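## Task

On the rack front (three rows, four blanks per row), press each protruding blank all the way in until it bottoms out and latches, but do not touch the blank in the middle row that is first counting from the right while facing the rack. The rack is free-standing: tipping it beyond a slight amount fails the task, and it must finish in its original position.

## Robot and tools

Robot: two 6-joint arms, left_arm and right_arm, each with a two-finger parallel gripper and a wrist camera. Calibrated bases in the scene frame: left_arm at (+0.002, +0.304, +0.033) m, right_arm at (-0.001, -0.237, +0.019) m, each nearly unrotated about z. A camera stand sits behind the arms.

Frames. Scene frame: origin at table-top height halfway between the nominal bases, +z up, +x out across the table, left_arm toward +y. Printed gripper positions, quaternions (wxyz), Hand targets and wrist-camera poses use that arm's own base frame. cam_high and the table use the scene frame. All commanded offsets run along the current Hand target's own axes. Gripper axes: fingers point along +z, open and close along y. end_effector_position is the spot between the pads, roughly 1 cm short of the tips.

execute_actions(actions, cameras). actions is a list of actions; each action is a table of at most 15 rows, one row per 1/30 s step, and if fewer rows are given the last one repeats to fill 15. Every row holds 14 numbers in [-1, 1]: left dx, dy, dz, rx, ry, rz, opening, then the same seven for right. The six pose numbers are an offset, not a pose, measured from that arm's Hand target as it stood when the action began (each row from that same start, not from the previous row). Scale: 1.0 equals 0.6 m of travel or 180 degrees; rx, ry, rz form a single rotation vector. Opening is absolute: +1 fully open (0.093 m), -1 closed. Sending all six pose zeros re-requests the current Hand target; always send the opening you want, since 0 is itself a command (half open). Images come back only when actions is empty or cameras names them (["all"], a list of names, or []).

move(target, speed, blend, opening_speed, grip_force, blocking, cameras). target is one 14-number row as above, or a list of up to 15 such rows; every row is an offset from the Hand targets at the start of the move, not from the prior row. Straight-line paths, both arms ending together, at least 0.5 s, cut off at 10 s. speed: m/s, 0.002 to 2.9, default 0.25 (rotation up to twice that in rad/s); one value or one per target. blend: corner rounding in m for lists, default 0 (stop at each). opening_speed: rate on the -1..+1 scale per second, at least 0.2. grip_force: newtons per pad, 10 to 50, persists. blocking=false returns after about 0.5 s while motion continues. Paths do not avoid obstacles or the other arm; the gripper lags and can overshoot speed. Avoid routing a path near an arm's own base. The result ends with a move: line giving the ending (done, off_target, moving, held, fault) and limits (paced = pose clipped, held = steps withheld). done means at rest within 10 mm and 2 degrees of target; it says nothing about contact.

wait(seconds 0 to 10) lets time run holding the last commands. stop brakes a running move. zoom_image(camera, region) enlarges [x0, y0, x1, y1] pixels (max 504 x 504) of the latest cam_high, cam_left_wrist or cam_right_wrist image (each 672x504). read_manual gives licence text only. finished_scene(scene) ends scene 1 or 2 irreversibly; the goal must hold without the robot.

Results: per arm end_effector_position (m), quaternion, Hand target (last commanded pose after clipping; next offsets count from it), Tool commands, grip_measured (+1 open, -1 closed; pads meet near -0.94), Joint positions (last entry is finger opening in m), joint torques (include gravity; joints 1-3 wrap at ±28 N m), joint velocities (may read within noise), motor temperatures, and, after actions, sampled positions per step.

Control behaviour: each step the orientation command is clipped to 40 degrees from the measured one. Friction and gravity can leave the gripper short, low or tilted, especially far out; check pose after each move and correct tilt. A gripper resting short of its target stays there until a new command; send the remaining distance as an offset. A blocked arm keeps pushing until commanded away, so after pressing a blank, command the target back to or behind the gripper.

For this job: close the fingers and press blanks with the fingertips along the rack's inward direction, slowly, with the target only a little past the latched depth. Faster motion and deeper targets press harder. Because the rack is loose, push gently and square to the front so it neither slides nor tilts; look at cam_high before finishing to confirm the rack has not moved and the excluded blank still protrudes.

Avoid: slams or hard hits on the rack or table, anything falling off the table, arm-to-arm contact (including gripping the other arm's fingers), strain on a wrist camera cable, and overheating: holding stretched or pushing against an unreachable pose heats motors; MOTOR HOT appears at 75 °C, 90 °C folds that arm out of use, 100 °C drops it. Scene 1 is practice and can be skipped via finished_scene; scene 2 counts.

Each tool is called after "Request:" as name(argument=value, ...) on one line, values as JSON.

## Session

Request:
execute_actions(actions=[])

Scene clock: 0.00 s.
left_arm: end_effector_position=(+0.3963, +0.0333, +0.1007) grip_measured=+1.000 end_effector_quat_wxyz=(+0.579, -0.064, +0.810, +0.068) | right_arm: end_effector_position=(+0.3962, +0.0239, +0.0917) grip_measured=+1.000 end_effector_quat_wxyz=(+0.589, -0.023, +0.808, -0.005)
Joint positions: left_arm=[0.009 1.55 0.402 0.817 -0.178 -0.023 0.093] | right_arm=[0.088 1.604 0.37 0.921 0.065 -0.015 0.093]
Joint velocities: within noise
Joint torques (N m): no reading
Motor temperatures (°C): left_arm=[30 31 30 31 27 29 27] | right_arm=[27 35 33 31 26 25 28]
Heat: left arm: 31 °C; right arm: 35 °C.
Hand target: left_arm +0.4003, +0.0334, +0.1114; +0.592, -0.065, +0.800, +0.067 | right_arm +0.3977, +0.0240, +0.0948; +0.592, -0.022, +0.806, -0.005
Tool commands: left_gripper/opening=+1.0 right_gripper/opening=+1.0

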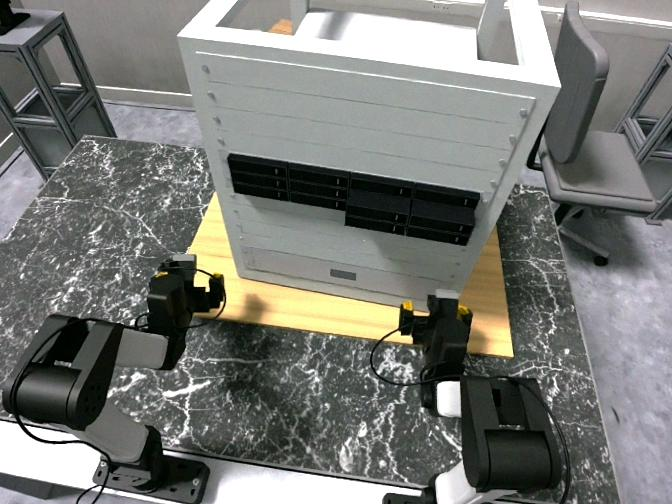

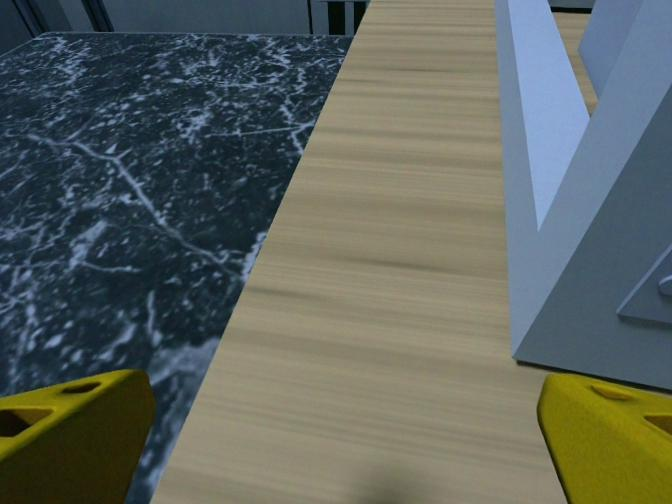

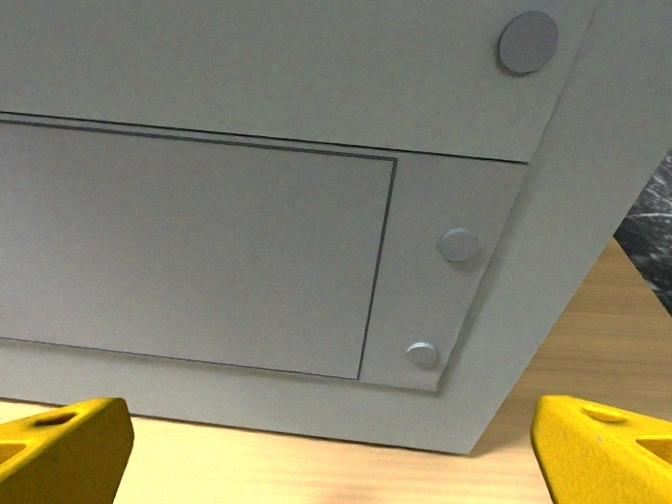

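Request:
zoom_image(camera="cam_high", region=[200, 130, 500, 260])

Scaled by 1.680 from the camera's 672x504 image, which has a finer 960x720 frame.

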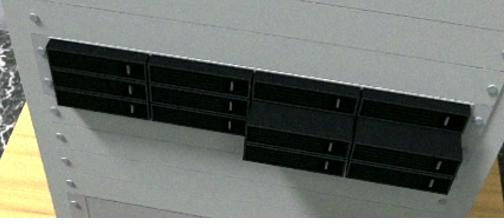

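Request:
move(target=[-0.3650,-0.3135,-0.2967,0.0705,-0.0942,0.0007,-0.9,-0.4290,0.1317,-0.2433,0.0291,-0.0963,0.0155,-0.9], cameras=["all"])

Scene clock: 34.77 s.
left_arm: end_effector_position=(+0.3315, -0.1787, +0.3515) grip_measured=-0.897 end_effector_quat_wxyz=(+0.698, +0.020, +0.716, -0.008) | right_arm: end_effector_position=(+0.3322, +0.1093, +0.3772) grip_measured=-0.897 end_effector_quat_wxyz=(+0.708, +0.026, +0.705, -0.019)
Joint positions: left_arm=[-0.811 1.145 0.922 0.187 -0.771 -0.008 0.002] | right_arm=[0.631 1.012 0.927 0.089 0.695 0.007 0.002]
Joint torques (N m): left_arm=[-0.43 -3.74 9.7 1.79 -0.07 0.03] | right_arm=[0.32 -1.31 10.99 2.49 0.15 -0.12]
Motor temperatures (°C): left_arm=[30 33 34 36 26 28 27] | right_arm=[27 36 36 40 26 25 27]
Heat: left arm: 36 °C; right arm: 40 °C.
Hand target: left_arm +0.3314, -0.1790, +0.3665; +0.707, +0.012, +0.707, -0.012 | right_arm +0.3330, +0.1108, +0.3811; +0.707, +0.024, +0.707, -0.024
Off the commanded pose: left_arm 0.015 m, 2 deg | right_arm 0.004 m, 1 deg.
move: off_target (left_arm)
camera_calibration:
cam_left_wrist: T_world_to_cam=[[-0.0102649, -0.999772, -0.0187172, -0.166489], [-0.472008, 0.0213462, -0.881336, 0.504897], [0.881534, -0.000212148, -0.47212, -0.0386628], [0, 0, 0, 1]] pos_world=[0.270689, -0.177236, 0.423614]
cam_right_wrist: T_world_to_cam=[[-0.0685867, -0.99759, -0.0105079, 0.135853], [-0.400538, 0.0371815, -0.915525, 0.514723], [0.91371, -0.0585841, -0.402123, -0.0577733], [0, 0, 0, 1]] pos_world=[0.268272, 0.113003, 0.449437]

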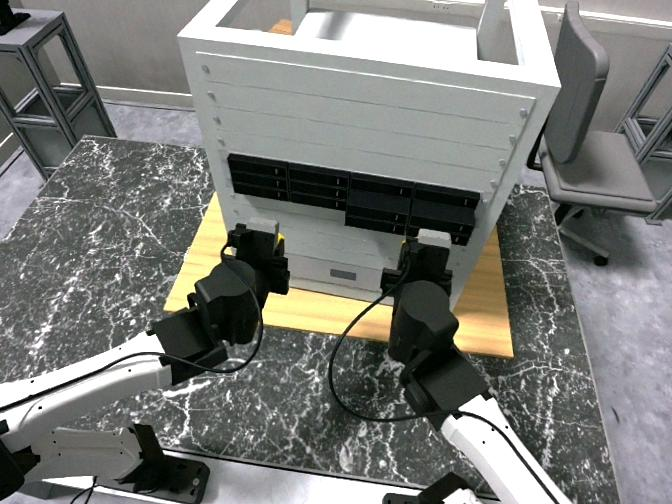

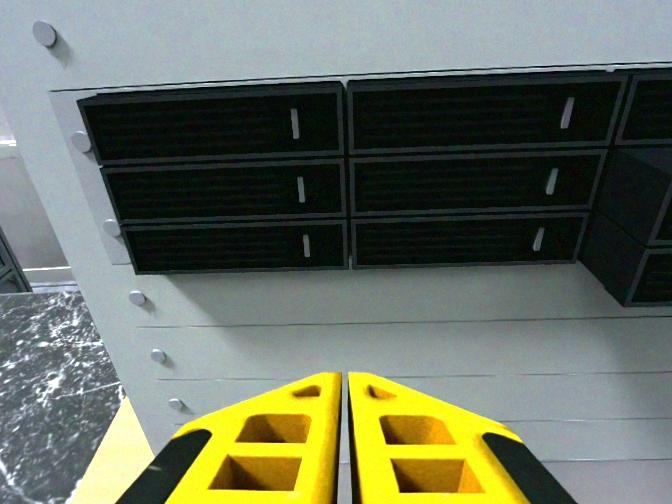

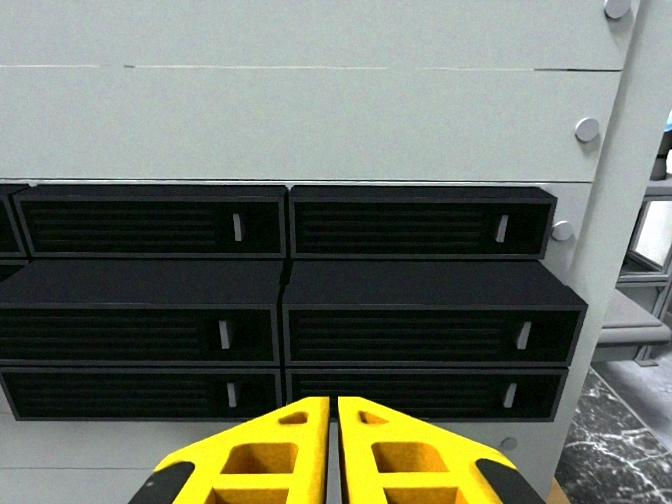

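Request:
zoom_image(camera="cam_right_wrist", region=[200, 170, 640, 450])

Request:
zoom_image(camera="cam_left_wrist", region=[60, 60, 500, 310])

Request:
zoom_image(camera="cam_right_wrist", region=[0, 170, 320, 450])

Scaled by 1.145 from the camera's 672x504 image, which has a finer 960x720 frame.

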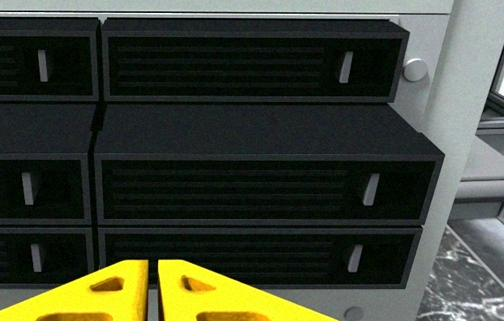

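Scaled by 1.145 from the camera's 672x504 image, which has a finer 960x720 frame.

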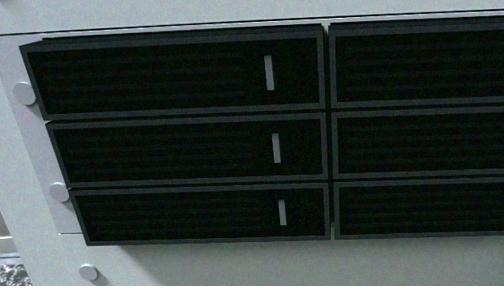

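Scaled by 1.575 from the camera's 672x504 image, which has a finer 960x720 frame.

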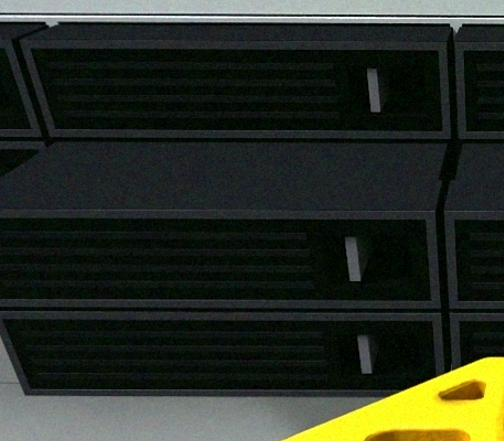

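Request:
move(target=[0,0,0,0,0,0,-0.9,0.0870,0.1158,0.0335,0.0006,-0.1667,0,-0.9], cameras=["all"])

Scene clock: 93.30 s.
left_arm: end_effector_position=(+0.3315, -0.1786, +0.3514) grip_measured=-0.897 end_effector_quat_wxyz=(+0.698, +0.021, +0.716, -0.008) | right_arm: end_effector_position=(+0.3613, +0.1786, +0.3196) grip_measured=-0.897 end_effector_quat_wxyz=(+0.839, +0.000, +0.542, -0.033)
Joint positions: left_arm=[-0.811 1.145 0.922 0.187 -0.771 -0.007 0.002] | right_arm=[0.726 1.593 0.632 1.52 0.683 -0.416 0.002]
Joint torques (N m): left_arm=[-0.46 -3.74 9.58 1.75 -0.12 -0.01] | right_arm=[0.24 -4.7 7.64 2.73 -0.28 -0.11]
Motor temperatures (°C): left_arm=[30 33 40 37 26 28 27] | right_arm=[27 35 48 42 26 25 27]
Heat: left arm: 40 °C; right arm: 48 °C.
Hand target: left_arm +0.3314, -0.1790, +0.3665; +0.707, +0.012, +0.707, -0.012 | right_arm +0.3576, +0.1788, +0.3291; +0.866, +0.018, +0.500, -0.030
Off the commanded pose: left_arm 0.015 m, 2 deg | right_arm 0.010 m, 6 deg.
joint sent to its limit (right arm) — joint 4 (wrist pitch), upper limit. The joint targets are off in orientation, not in position.
move: off_target (left_arm, right_arm)
camera_calibration:
cam_left_wrist: T_world_to_cam=[[-0.00991738, -0.999764, -0.0193455, -0.166316], [-0.472209, 0.0217358, -0.881219, 0.504972], [0.881431, 0.000395742, -0.472313, -0.0384456], [0, 0, 0, 1]] pos_world=[0.27069, -0.177238, 0.423615]
cam_right_wrist: T_world_to_cam=[[-0.0598736, -0.997632, 0.033832, 0.189039], [0.00554194, -0.0342245, -0.999399, 0.363914], [0.998191, -0.0596501, 0.00757797, -0.264761], [0, 0, 0, 1]] pos_world=[0.273583, 0.185254, 0.359306]

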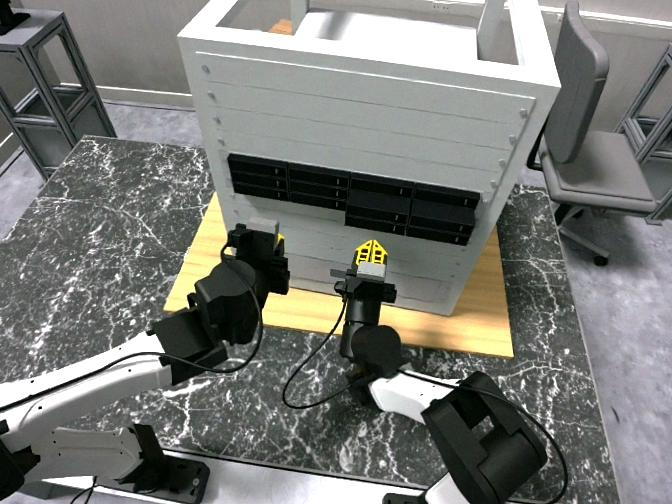

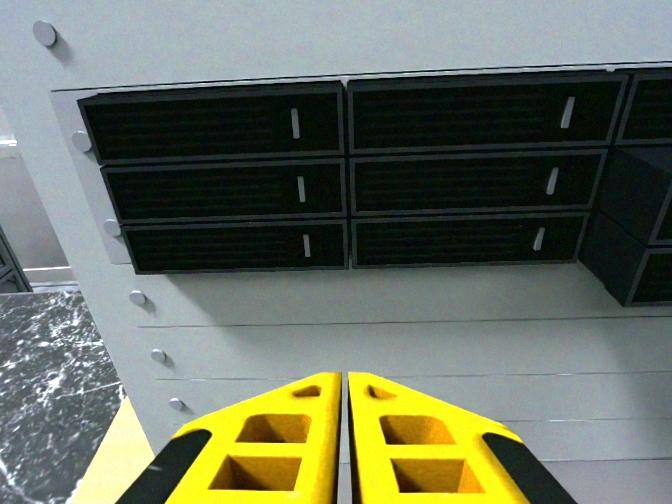

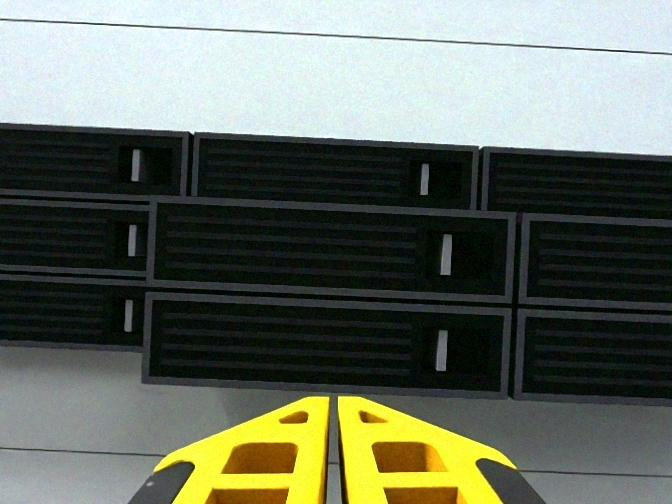

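Request:
move(target=[0,0,0,0,0,0,-0.9,0.0052,0.0032,0.0285,0,0.0556,0,-0.9], cameras=["cam_right_wrist"], speed=0.1)

Scene clock: 113.73 s.
left_arm: end_effector_position=(+0.3315, -0.1786, +0.3514) grip_measured=-0.897 end_effector_quat_wxyz=(+0.698, +0.021, +0.716, -0.008) | right_arm: end_effector_position=(+0.3751, +0.1840, +0.3194) grip_measured=-0.897 end_effector_quat_wxyz=(+0.813, +0.003, +0.582, -0.035)
Joint positions: left_arm=[-0.811 1.145 0.922 0.187 -0.771 -0.007 0.002] | right_arm=[0.726 1.553 0.703 1.296 0.723 -0.343 0.002]
Joint torques (N m): left_arm=[-0.43 -3.75 9.63 1.77 -0.11 -0.03] | right_arm=[-0.46 -7.47 9.91 2.07 -0.11 0.05]
Heat: left arm: 41 °C; right arm: 45 °C.
Hand target: left_arm +0.3314, -0.1790, +0.3665; +0.707, +0.012, +0.707, -0.012 | right_arm +0.3742, +0.1797, +0.3348; +0.819, +0.020, +0.573, -0.028
Off the commanded pose: left_arm 0.015 m, 2 deg | right_arm 0.016 m, 2 deg.
move: off_target (left_arm, right_arm)
camera_calibration:
cam_right_wrist: T_world_to_cam=[[-0.0646301, -0.997368, 0.0328693, 0.197331], [-0.0890135, -0.027045, -0.995663, 0.396824], [0.993931, -0.0672757, -0.0870313, -0.244927], [0, 0, 0, 1]] pos_world=[0.291517, 0.191066, 0.367301]
Images, in order (width x height): cam_right_wrist 672x504.

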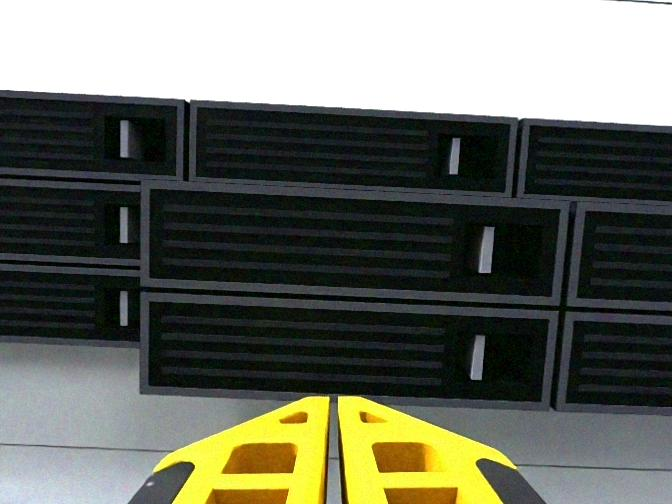

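Request:
move(target=[0,0,0,0,0,0,-0.9,-0.0155,-0.005,0.006,0,0,0,-0.9], cameras=["cam_right_wrist"], speed=0.1)

Scene clock: 121.47 s.
left_arm: end_effector_position=(+0.3315, -0.1786, +0.3514) grip_measured=-0.897 end_effector_quat_wxyz=(+0.698, +0.021, +0.716, -0.008) | right_arm: end_effector_position=(+0.3745, +0.1809, +0.3295) grip_measured=-0.897 end_effector_quat_wxyz=(+0.812, +0.006, +0.582, -0.035)
Joint positions: left_arm=[-0.811 1.145 0.922 0.187 -0.771 -0.007 0.002] | right_arm=[0.721 1.518 0.719 1.244 0.723 -0.338 0.002]
Joint torques (N m): left_arm=[-0.49 -3.67 9.65 1.79 -0.11 0.01] | right_arm=[-0.72 -7.19 10.17 2.04 -0.17 0.09]
Heat: left arm: 41 °C; right arm: 46 °C.
Hand target: left_arm +0.3314, -0.1790, +0.3665; +0.707, +0.012, +0.707, -0.012 | right_arm +0.3742, +0.1766, +0.3448; +0.819, +0.020, +0.573, -0.028
Off the commanded pose: left_arm 0.015 m, 2 deg | right_arm 0.016 m, 2 deg.
move: off_target (left_arm, right_arm)
camera_calibration:
cam_right_wrist: T_world_to_cam=[[-0.0679487, -0.99726, 0.029235, 0.196198], [-0.0899974, -0.0230566, -0.995675, 0.406292], [0.993621, -0.0702859, -0.0881842, -0.242666], [0, 0, 0, 1]] pos_world=[0.291014, 0.187972, 0.377399]
Images, in order (width x height): cam_right_wrist 672x504.

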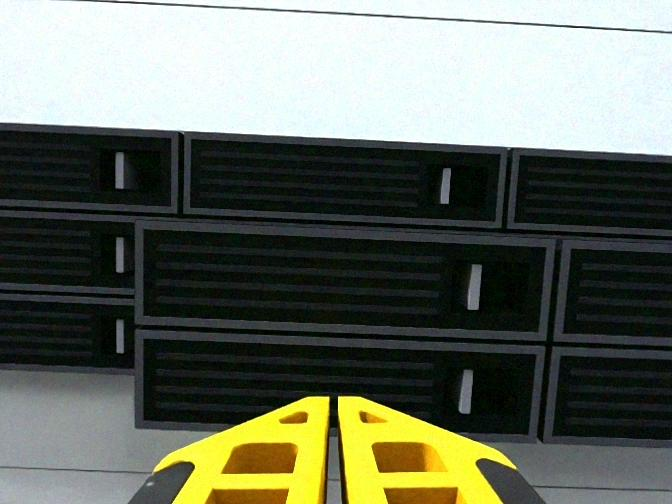

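Request:
move(target=[0,0,0,0,0,0,-0.9,0.0120,0.0,0.0400,0,0,0,-0.9], cameras=["cam_right_wrist"], speed=0.06)

Scene clock: 129.93 s.
left_arm: end_effector_position=(+0.3315, -0.1786, +0.3514) grip_measured=-0.897 end_effector_quat_wxyz=(+0.698, +0.021, +0.716, -0.008) | right_arm: end_effector_position=(+0.3931, +0.1715, +0.3440) grip_measured=-0.897 end_effector_quat_wxyz=(+0.819, +0.022, +0.573, -0.032)
Joint positions: left_arm=[-0.811 1.145 0.922 0.187 -0.771 -0.007 0.002] | right_arm=[0.663 1.543 0.788 1.213 0.685 -0.304 0.002]
Joint torques (N m): left_arm=[-0.5 -3.64 9.61 1.76 -0.15 -0.03] | right_arm=[-0.34 -4.4 10.54 2.05 -0.3 0.12]
Heat: left arm: 42 °C; right arm: 46 °C.
Hand target: left_arm +0.3314, -0.1790, +0.3665; +0.707, +0.012, +0.707, -0.012 | right_arm +0.3991, +0.1750, +0.3463; +0.819, +0.020, +0.573, -0.028
Off the commanded pose: left_arm 0.015 m, 2 deg | right_arm 0.007 m, 0 deg.
move: off_target (left_arm)
camera_calibration:
cam_right_wrist: T_world_to_cam=[[-0.0816614, -0.996659, -0.0012752, 0.2035], [-0.0662975, 0.00670872, -0.997777, 0.408546], [0.994453, -0.0813954, -0.0666238, -0.266295], [0, 0, 0, 1]] pos_world=[0.308521, 0.178405, 0.390156]
Images, in order (width x height): cam_right_wrist 672x504.

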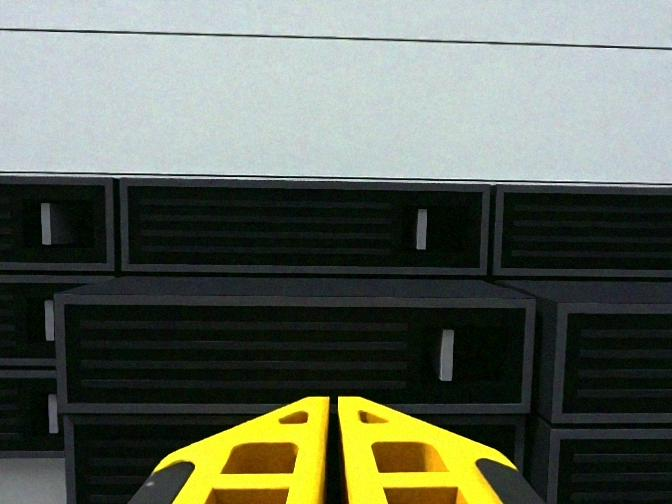

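Request:
move(target=[0,0,0,0,0,0,-0.9,0.0112,0.0142,-0.03,0,0,0,-0.9], cameras=["cam_right_wrist"], speed=0.06)

Scene clock: 141.23 s.
left_arm: end_effector_position=(+0.3315, -0.1786, +0.3514) grip_measured=-0.897 end_effector_quat_wxyz=(+0.698, +0.021, +0.716, -0.008) | right_arm: end_effector_position=(+0.3846, +0.1831, +0.3427) grip_measured=-0.897 end_effector_quat_wxyz=(+0.822, +0.024, +0.568, -0.021)
Joint positions: left_arm=[-0.811 1.145 0.922 0.187 -0.771 -0.007 0.002] | right_arm=[0.705 1.558 0.781 1.263 0.711 -0.316 0.002]
Joint torques (N m): left_arm=[-0.34 -3.75 9.61 1.77 -0.13 0.01] | right_arm=[0.17 -4.53 6.53 2.33 -0.1 -0.09]
Heat: left arm: 42 °C; right arm: 47 °C.
Hand target: left_arm +0.3314, -0.1790, +0.3665; +0.707, +0.012, +0.707, -0.012 | right_arm +0.3851, +0.1844, +0.3337; +0.819, +0.020, +0.573, -0.028
Off the commanded pose: left_arm 0.015 m, 2 deg | right_arm 0.009 m, 1 deg.
move: off_target (left_arm)
camera_calibration:
cam_right_wrist: T_world_to_cam=[[-0.0658117, -0.997672, -0.0178901, 0.214207], [-0.0540427, 0.0214664, -0.998308, 0.399423], [0.996368, -0.0647335, -0.0553296, -0.264717], [0, 0, 0, 1]] pos_world=[0.299439, 0.187998, 0.387933]
Images, in order (width x height): cam_right_wrist 672x504.

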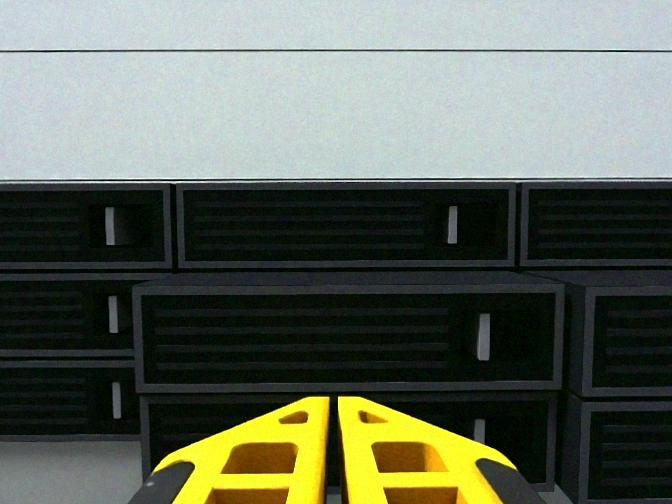

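Request:
move(target=[0,0,0,0,0,0,-0.9,0.022,-0.0033,-0.008,0,0,0,-0.9], cameras=["cam_right_wrist"], speed=0.06)

Scene clock: 144.70 s.
left_arm: end_effector_position=(+0.3315, -0.1786, +0.3514) grip_measured=-0.897 end_effector_quat_wxyz=(+0.698, +0.021, +0.716, -0.008) | right_arm: end_effector_position=(+0.3840, +0.1825, +0.3279) grip_measured=-0.897 end_effector_quat_wxyz=(+0.822, +0.023, +0.569, -0.022)
Joint positions: left_arm=[-0.811 1.145 0.922 0.187 -0.771 -0.007 0.002] | right_arm=[0.705 1.588 0.744 1.327 0.712 -0.316 0.002]
Joint torques (N m): left_arm=[-0.4 -3.63 9.69 1.8 -0.13 -0.01] | right_arm=[-0.01 -4.75 6.45 2.28 -0.13 -0.12]
Heat: left arm: 42 °C; right arm: 46 °C.
Hand target: left_arm +0.3314, -0.1790, +0.3665; +0.707, +0.012, +0.707, -0.012 | right_arm +0.3850, +0.1824, +0.3198; +0.819, +0.020, +0.573, -0.028
Off the commanded pose: left_arm 0.015 m, 2 deg | right_arm 0.008 m, 1 deg.
move: off_target (left_arm)
camera_calibration:
cam_right_wrist: T_world_to_cam=[[-0.0663284, -0.997672, -0.015816, 0.212787], [-0.0561837, 0.0195601, -0.998229, 0.385798], [0.996215, -0.0653223, -0.0573503, -0.264047], [0, 0, 0, 1]] pos_world=[0.298837, 0.187497, 0.373337]
Images, in order (width x height): cam_right_wrist 672x504.

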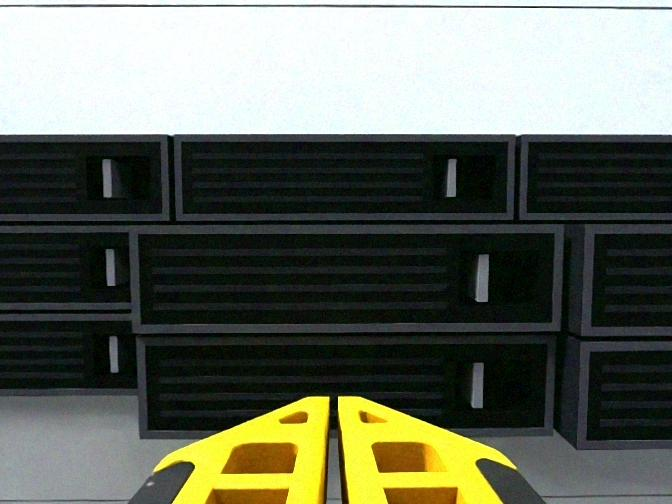

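Request:
move(target=[0,0,0,0,0,0,-0.9,-0.0013,0,0.0448,0,0,0,-0.9], cameras=["cam_right_wrist"], speed=0.06)

Scene clock: 153.20 s.
left_arm: end_effector_position=(+0.3315, -0.1786, +0.3514) grip_measured=-0.897 end_effector_quat_wxyz=(+0.698, +0.021, +0.716, -0.008) | right_arm: end_effector_position=(+0.4036, +0.1771, +0.3294) grip_measured=-0.897 end_effector_quat_wxyz=(+0.820, +0.022, +0.571, -0.031)
Joint positions: left_arm=[-0.811 1.145 0.922 0.187 -0.771 -0.007 0.002] | right_arm=[0.656 1.622 0.799 1.284 0.678 -0.301 0.002]
Joint torques (N m): left_arm=[-0.34 -3.71 9.58 1.76 -0.13 -0.01] | right_arm=[-0.23 -4.68 10.02 1.99 -0.29 0.08]
Heat: left arm: 43 °C; right arm: 45 °C.
Hand target: left_arm +0.3314, -0.1790, +0.3665; +0.707, +0.012, +0.707, -0.012 | right_arm +0.4099, +0.1807, +0.3297; +0.819, +0.020, +0.573, -0.028
Off the commanded pose: left_arm 0.015 m, 2 deg | right_arm 0.007 m, 1 deg.
move: off_target (left_arm)
camera_calibration:
cam_right_wrist: T_world_to_cam=[[-0.0810957, -0.9967, -0.00368038, 0.210535], [-0.0629869, 0.00880997, -0.997975, 0.392953], [0.994714, -0.0806997, -0.0634934, -0.278471], [0, 0, 0, 1]] pos_world=[0.318823, 0.183905, 0.375251]
Images, in order (width x height): cam_right_wrist 672x504.

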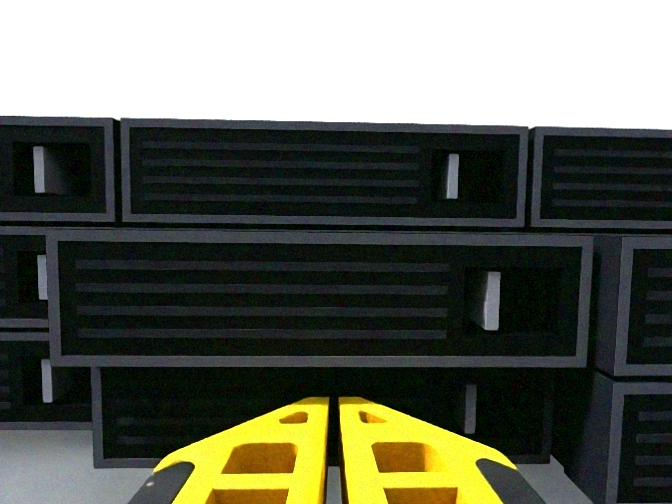

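Request:
move(target=[0,0,0,0,0,0,-0.9,0.0125,0,0.0344,0,0,0,-0.9], cameras=["cam_right_wrist", "cam_left_wrist", "cam_high"], speed=0.05)

Scene clock: 159.03 s.
left_arm: end_effector_position=(+0.3315, -0.1786, +0.3514) grip_measured=-0.897 end_effector_quat_wxyz=(+0.698, +0.021, +0.716, -0.008) | right_arm: end_effector_position=(+0.4227, +0.1753, +0.3293) grip_measured=-0.897 end_effector_quat_wxyz=(+0.820, +0.025, +0.571, -0.031)
Joint positions: left_arm=[-0.811 1.145 0.922 0.187 -0.771 -0.007 0.002] | right_arm=[0.617 1.674 0.857 1.267 0.648 -0.279 0.002]
Joint torques (N m): left_arm=[-0.46 -3.74 9.73 1.75 -0.14 0.01] | right_arm=[-0.84 -4.81 10.66 1.91 -0.38 0.05]
Heat: left arm: 43 °C; right arm: 46 °C.
Hand target: left_arm +0.3314, -0.1790, +0.3665; +0.707, +0.012, +0.707, -0.012 | right_arm +0.4319, +0.1791, +0.3296; +0.819, +0.020, +0.573, -0.028
Off the commanded pose: left_arm 0.015 m, 2 deg | right_arm 0.010 m, 1 deg.
move: off_target (left_arm)
camera_calibration:
cam_left_wrist: T_world_to_cam=[[-0.00991738, -0.999764, -0.0193455, -0.166316], [-0.472209, 0.0217358, -0.881219, 0.504972], [0.881431, 0.000395742, -0.472313, -0.0384456], [0, 0, 0, 1]] pos_world=[0.27069, -0.177238, 0.423615]
cam_right_wrist: T_world_to_cam=[[-0.0848594, -0.996364, -0.00763195, 0.213088], [-0.0616788, 0.0128977, -0.998013, 0.392894], [0.994482, -0.08422, -0.062549, -0.297246], [0, 0, 0, 1]] pos_world=[0.337922, 0.182212, 0.375147]

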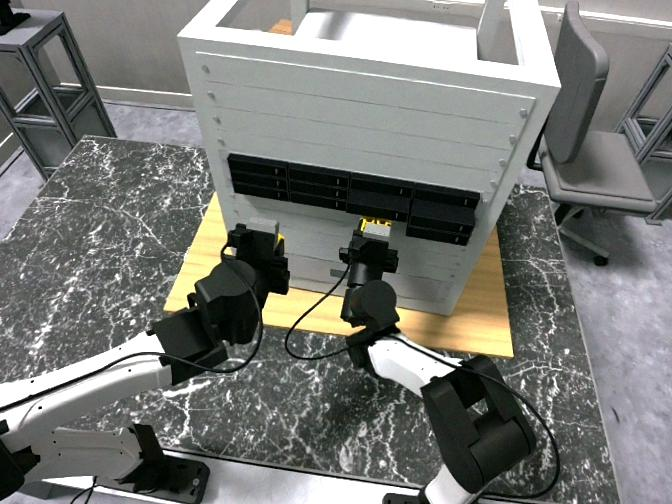

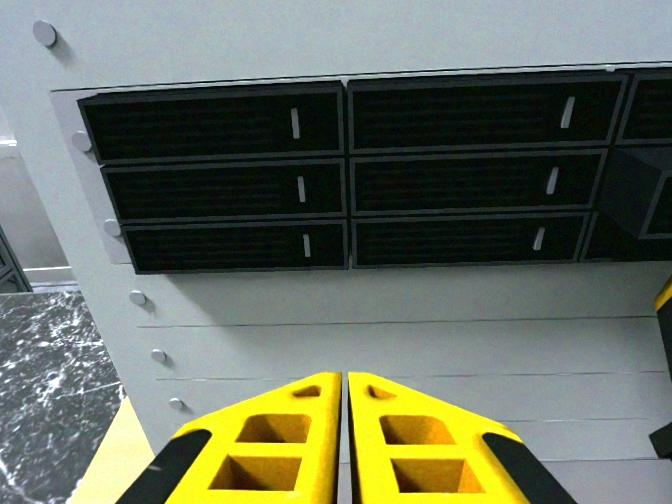

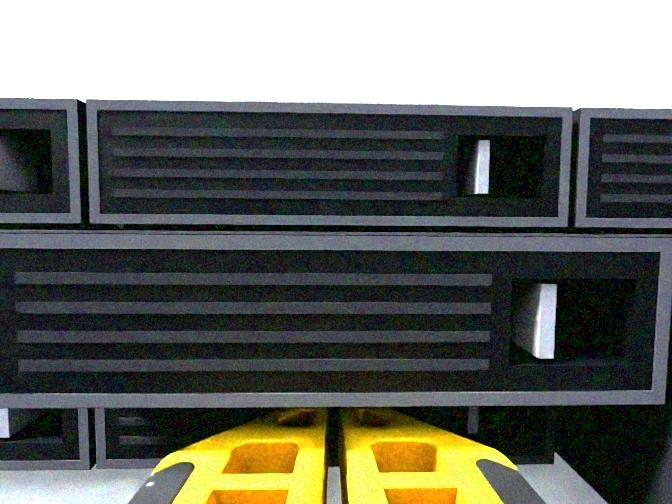

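Request:
zoom_image(camera="cam_left_wrist", region=[500, 130, 672, 290])

Request:
zoom_image(camera="cam_right_wrist", region=[0, 380, 240, 504])

Scaled by 2.930 from the camera's 672x504 image, which has a finer 960x720 frame.

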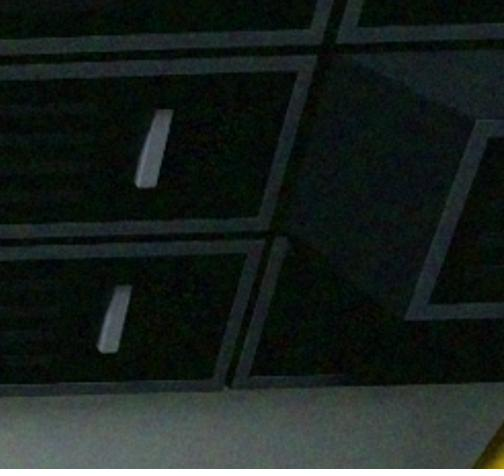

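Scaled by 2.100 from the camera's 672x504 image, which has a finer 960x720 frame.

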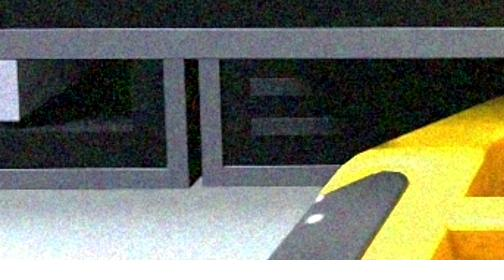

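Request:
move(target=[0,0,0,0,0,0,-0.9,-0.0314,0,-0.0861,0,0,0,-0.9], cameras=["cam_right_wrist", "cam_left_wrist"], speed=0.15)

Scene clock: 171.17 s.
left_arm: end_effector_position=(+0.3315, -0.1786, +0.3514) grip_measured=-0.897 end_effector_quat_wxyz=(+0.698, +0.021, +0.716, -0.008) | right_arm: end_effector_position=(+0.3827, +0.1876, +0.3241) grip_measured=-0.897 end_effector_quat_wxyz=(+0.815, +0.013, +0.579, -0.027)
Joint positions: left_arm=[-0.811 1.145 0.922 0.187 -0.771 -0.007 0.002] | right_arm=[0.721 1.581 0.746 1.291 0.724 -0.324 0.002]
Joint torques (N m): left_arm=[-0.4 -3.75 9.59 1.79 -0.17 0.01] | right_arm=[0.24 -7.75 6.49 2.33 -0.06 -0.14]
Heat: left arm: 43 °C; right arm: 46 °C.
Hand target: left_arm +0.3314, -0.1790, +0.3665; +0.707, +0.012, +0.707, -0.012 | right_arm +0.3770, +0.1830, +0.3298; +0.819, +0.020, +0.573, -0.028
Off the commanded pose: left_arm 0.015 m, 2 deg | right_arm 0.009 m, 1 deg.
move: off_target (left_arm)
camera_calibration:
cam_left_wrist: T_world_to_cam=[[-0.00991738, -0.999764, -0.0193455, -0.166316], [-0.472209, 0.0217358, -0.881219, 0.504972], [0.881431, 0.000395742, -0.472313, -0.0384456], [0, 0, 0, 1]] pos_world=[0.27069, -0.177238, 0.423615]
cam_right_wrist: T_world_to_cam=[[-0.0648591, -0.997867, 0.00743096, 0.209683], [-0.0813395, -0.00213527, -0.996684, 0.394956], [0.994574, -0.0652485, -0.0810275, -0.254377], [0, 0, 0, 1]] pos_world=[0.298722, 0.193482, 0.371477]
Images, in order (width x height): cam_left_wrist 672x504, cam_right_wrist 672x504.

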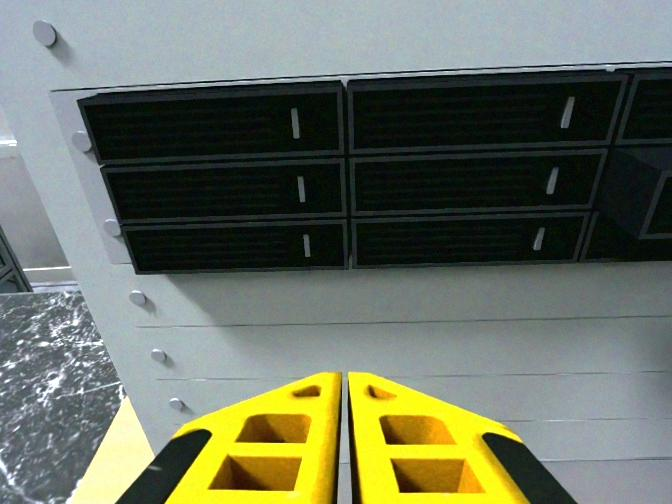

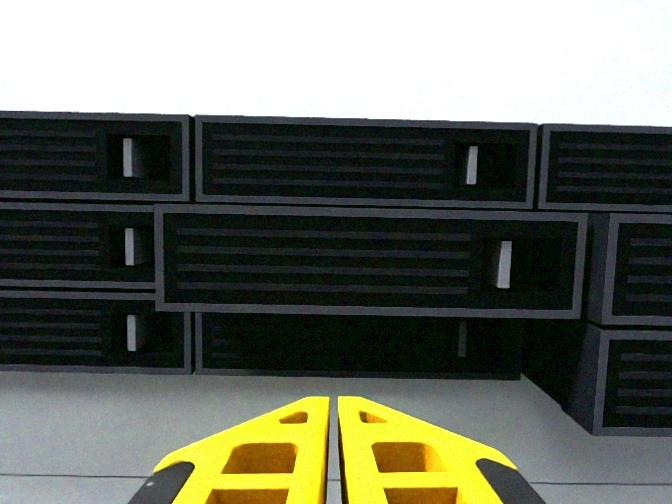

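Request:
zoom_image(camera="cam_right_wrist", region=[100, 190, 560, 400])

Request:
zoom_image(camera="cam_left_wrist", region=[500, 130, 672, 290])

Scaled by 1.096 from the camera's 672x504 image, which has a finer 960x720 frame.

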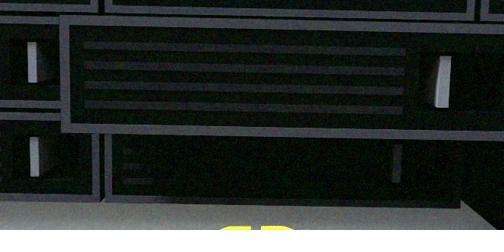

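Scaled by 2.930 from the camera's 672x504 image, which has a finer 960x720 frame.

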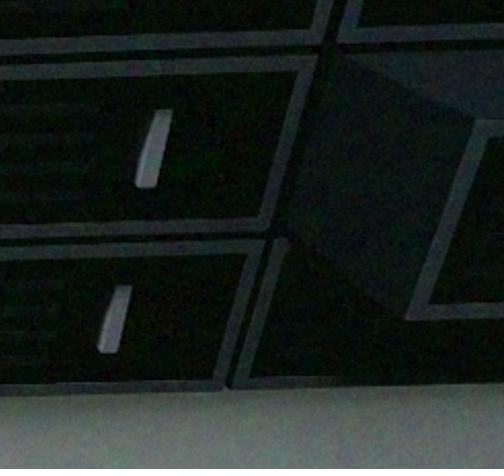

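Request:
zoom_image(camera="cam_right_wrist", region=[140, 300, 260, 390])

Request:
zoom_image(camera="cam_right_wrist", region=[140, 100, 260, 190])

Scaled by 4.200 from the camera's 672x504 image, which has a finer 960x720 frame.

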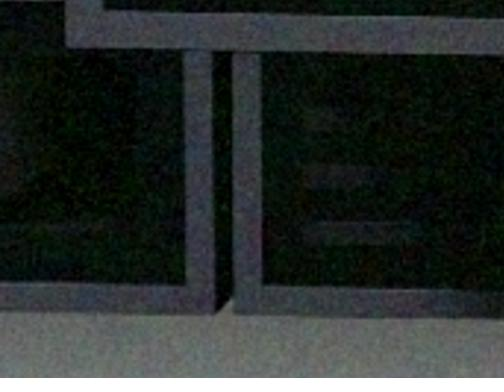

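Scaled by 4.200 from the camera's 672x504 image, which has a finer 960x720 frame.

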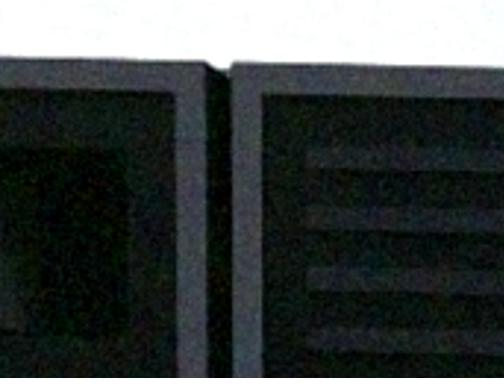

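Request:
move(target=[0,0,0,0,0,0,-0.9,-0.0553,0.0027,0.0235,0,0,0,-0.9], cameras=["cam_right_wrist"], speed=0.1)

Scene clock: 186.23 s.
left_arm: end_effector_position=(+0.3315, -0.1786, +0.3514) grip_measured=-0.897 end_effector_quat_wxyz=(+0.698, +0.021, +0.716, -0.008) | right_arm: end_effector_position=(+0.3815, +0.1863, +0.3519) grip_measured=-0.897 end_effector_quat_wxyz=(+0.814, +0.012, +0.580, -0.030)
Joint positions: left_arm=[-0.811 1.145 0.922 0.187 -0.771 -0.007 0.002] | right_arm=[0.721 1.51 0.808 1.154 0.725 -0.328 0.002]
Joint torques (N m): left_arm=[-0.43 -3.56 9.54 1.79 -0.15 -0.02] | right_arm=[0.21 -7.13 10.36 2.01 -0.09 -0.05]
Heat: left arm: 44 °C; right arm: 44 °C.
Hand target: left_arm +0.3314, -0.1790, +0.3665; +0.707, +0.012, +0.707, -0.012 | right_arm +0.3790, +0.1844, +0.3657; +0.819, +0.020, +0.573, -0.028
Off the commanded pose: left_arm 0.015 m, 2 deg | right_arm 0.014 m, 1 deg.
move: off_target (left_arm, right_arm)
camera_calibration:
cam_right_wrist: T_world_to_cam=[[-0.0673824, -0.997643, 0.0129707, 0.207106], [-0.0845825, -0.00724154, -0.99639, 0.424619], [0.994136, -0.0682363, -0.0838952, -0.24931], [0, 0, 0, 1]] pos_world=[0.297718, 0.192681, 0.399484]
Images, in order (width x height): cam_right_wrist 672x504.

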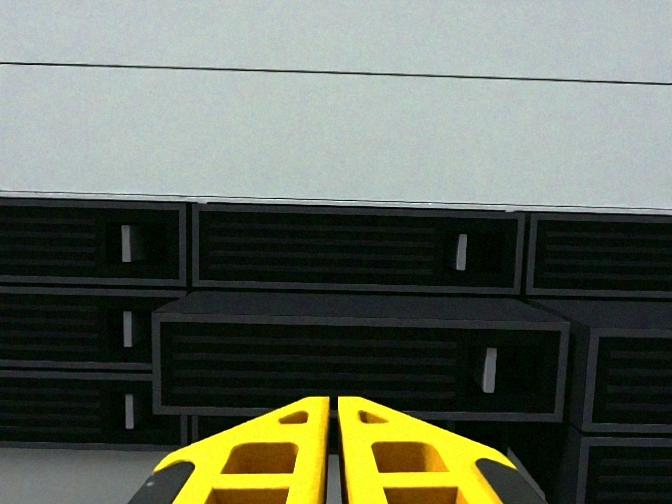

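Request:
move(target=[0,0,0,0,0,0,-0.9,0.0247,0.0013,0.046,0,0,0,-0.9], cameras=["cam_right_wrist"], speed=0.06)

Scene clock: 190.53 s.
left_arm: end_effector_position=(+0.3315, -0.1786, +0.3514) grip_measured=-0.897 end_effector_quat_wxyz=(+0.698, +0.021, +0.716, -0.008) | right_arm: end_effector_position=(+0.4045, +0.1803, +0.3580) grip_measured=-0.897 end_effector_quat_wxyz=(+0.818, +0.020, +0.574, -0.033)
Joint positions: left_arm=[-0.811 1.145 0.922 0.187 -0.771 -0.007 0.002] | right_arm=[0.662 1.566 0.878 1.143 0.684 -0.304 0.002]
Joint torques (N m): left_arm=[-0.46 -3.73 9.55 1.79 -0.15 -0.01] | right_arm=[-0.47 -4.86 10.61 2 -0.23 0.09]
Heat: left arm: 44 °C; right arm: 44 °C.
Hand target: left_arm +0.3314, -0.1790, +0.3665; +0.707, +0.012, +0.707, -0.012 | right_arm +0.4100, +0.1831, +0.3611; +0.818, +0.020, +0.574, -0.028
Off the commanded pose: left_arm 0.015 m, 2 deg | right_arm 0.007 m, 1 deg.
move: off_target (left_arm)
camera_calibration:
cam_right_wrist: T_world_to_cam=[[-0.0809332, -0.996717, 0.00215546, 0.211723], [-0.069811, 0.00351137, -0.997554, 0.425162], [0.994272, -0.0808857, -0.0698661, -0.274877], [0, 0, 0, 1]] pos_world=[0.320119, 0.187302, 0.404462]
Images, in order (width x height): cam_right_wrist 672x504.

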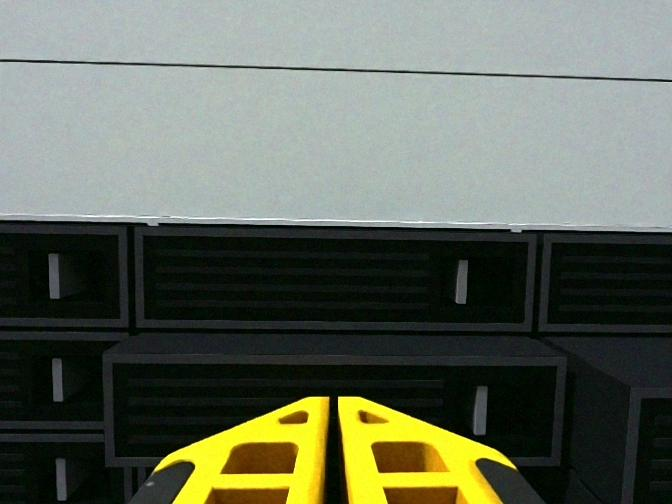

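Request:
move(target=[0,0,0,0,0,0,-0.9,0.0137,0,0.0376,0,0,0,-0.9], cameras=["cam_right_wrist", "cam_left_wrist"], speed=0.05)

Scene clock: 194.77 s.
left_arm: end_effector_position=(+0.3315, -0.1786, +0.3514) grip_measured=-0.897 end_effector_quat_wxyz=(+0.698, +0.021, +0.716, -0.008) | right_arm: end_effector_position=(+0.4233, +0.1782, +0.3594) grip_measured=-0.897 end_effector_quat_wxyz=(+0.820, +0.025, +0.572, -0.031)
Joint positions: left_arm=[-0.811 1.145 0.922 0.187 -0.771 -0.007 0.002] | right_arm=[0.623 1.619 0.936 1.133 0.654 -0.28 0.002]
Joint torques (N m): left_arm=[-0.39 -3.77 9.61 1.77 -0.13 -0.01] | right_arm=[-1.16 -4.38 11.96 1.93 -0.41 0.11]
Heat: left arm: 44 °C; right arm: 45 °C.
Hand target: left_arm +0.3314, -0.1790, +0.3665; +0.707, +0.012, +0.707, -0.012 | right_arm +0.4339, +0.1815, +0.3612; +0.819, +0.020, +0.573, -0.028
Off the commanded pose: left_arm 0.015 m, 2 deg | right_arm 0.011 m, 1 deg.
move: off_target (left_arm, right_arm)
camera_calibration:
cam_left_wrist: T_world_to_cam=[[-0.00991738, -0.999764, -0.0193455, -0.166316], [-0.472209, 0.0217358, -0.881219, 0.504972], [0.881431, 0.000395742, -0.472313, -0.0384456], [0, 0, 0, 1]] pos_world=[0.27069, -0.177238, 0.423615]
cam_right_wrist: T_world_to_cam=[[-0.0839913, -0.996436, -0.00781295, 0.215961], [-0.0637625, 0.0131989, -0.997878, 0.423738], [0.994424, -0.0833149, -0.0646438, -0.295109], [0, 0, 0, 1]] pos_world=[0.338621, 0.185011, 0.405449]
Images, in order (width x height): cam_left_wrist 672x504, cam_right_wrist 672x504.

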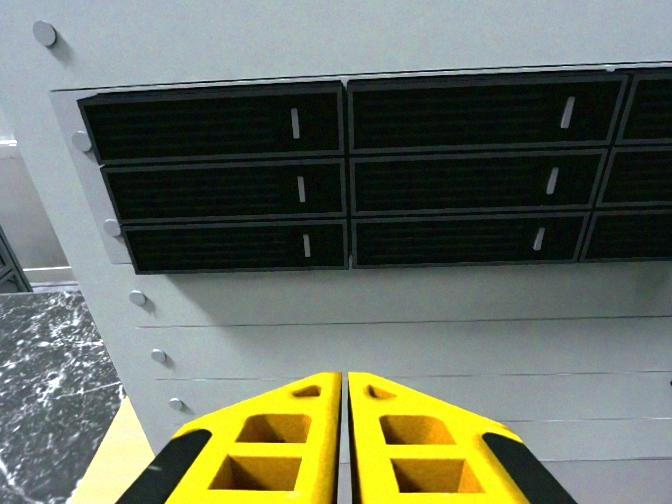

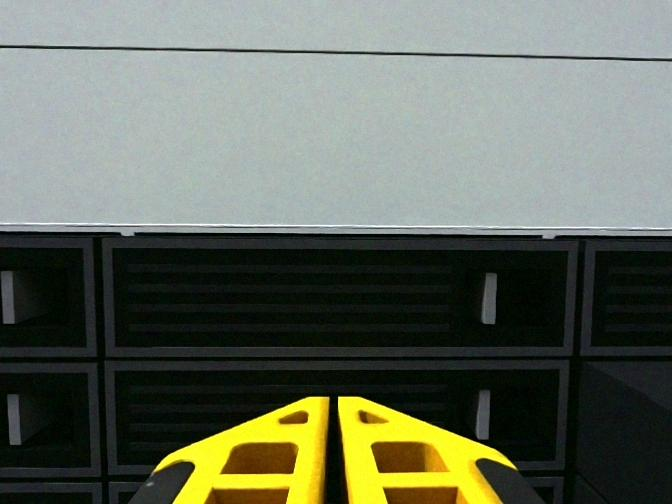

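Request:
move(target=[0,0,0,0,0,0,-0.9,0.0034,0,0.0094,0,0,0,-0.9], cameras=["cam_right_wrist", "cam_left_wrist"], speed=0.05)

Request:
zoom_image(camera="cam_left_wrist", region=[500, 60, 672, 290])

Scene clock: 199.37 s.
left_arm: end_effector_position=(+0.3315, -0.1786, +0.3514) grip_measured=-0.897 end_effector_quat_wxyz=(+0.698, +0.021, +0.716, -0.008) | right_arm: end_effector_position=(+0.4237, +0.1782, +0.3594) grip_measured=-0.897 end_effector_quat_wxyz=(+0.821, +0.029, +0.570, -0.028)
Joint positions: left_arm=[-0.811 1.145 0.922 0.187 -0.771 -0.007 0.002] | right_arm=[0.623 1.625 0.937 1.144 0.655 -0.275 0.002]
Joint torques (N m): left_arm=[-0.34 -3.67 9.59 1.79 -0.12 -0.02] | right_arm=[-1.94 -3.74 13.11 1.72 -0.54 0.12]
Heat: left arm: 44 °C; right arm: 46 °C.
Hand target: left_arm +0.3314, -0.1790, +0.3665; +0.707, +0.012, +0.707, -0.012 | right_arm +0.4399, +0.1811, +0.3611; +0.818, +0.020, +0.574, -0.028
Off the commanded pose: left_arm 0.015 m, 2 deg | right_arm 0.017 m, 1 deg.
move: off_target (left_arm, right_arm)
camera_calibration:
cam_left_wrist: T_world_to_cam=[[-0.00991738, -0.999764, -0.0193455, -0.166316], [-0.472209, 0.0217358, -0.881219, 0.504972], [0.881431, 0.000395742, -0.472313, -0.0384456], [0, 0, 0, 1]] pos_world=[0.27069, -0.177238, 0.423615]
cam_right_wrist: T_world_to_cam=[[-0.0835273, -0.996356, -0.0172719, 0.219231], [-0.0584966, 0.022205, -0.998041, 0.41986], [0.994787, -0.0823533, -0.0601382, -0.297403], [0, 0, 0, 1]] pos_world=[0.338725, 0.184617, 0.404938]
Images, in order (width x height): cam_left_wrist 672x504, cam_right_wrist 672x504.

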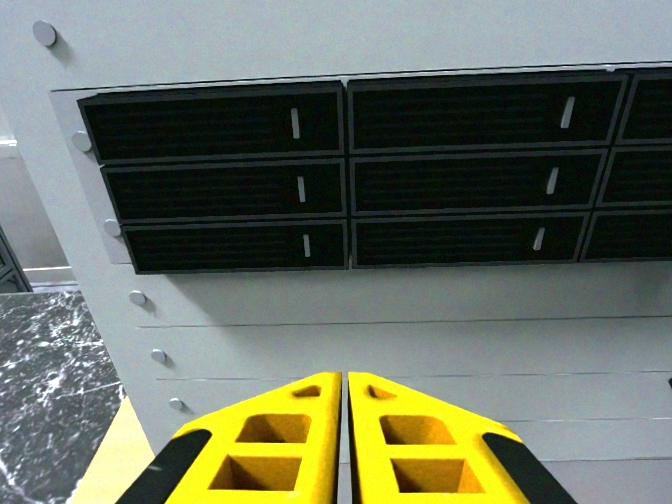

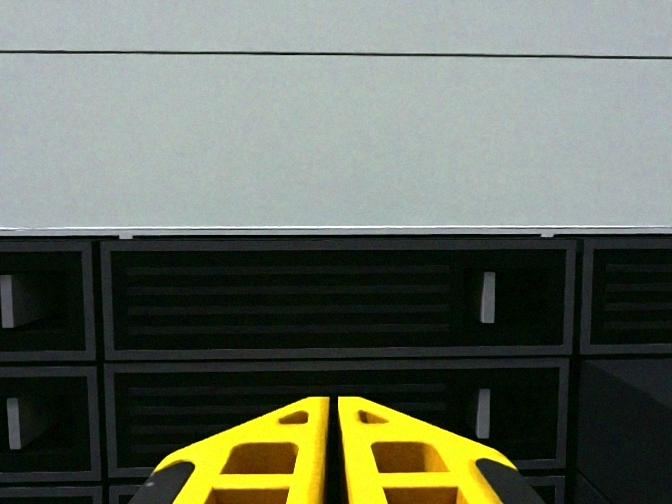

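Scaled by 2.191 from the camera's 672x504 image, which has a finer 960x720 frame.

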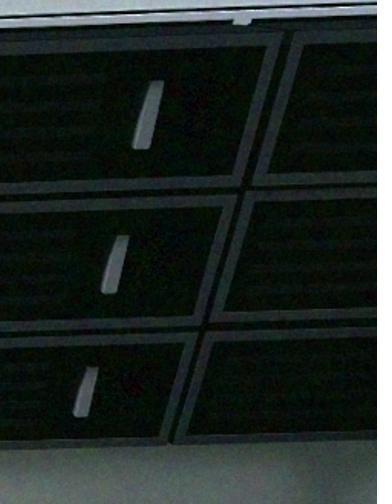

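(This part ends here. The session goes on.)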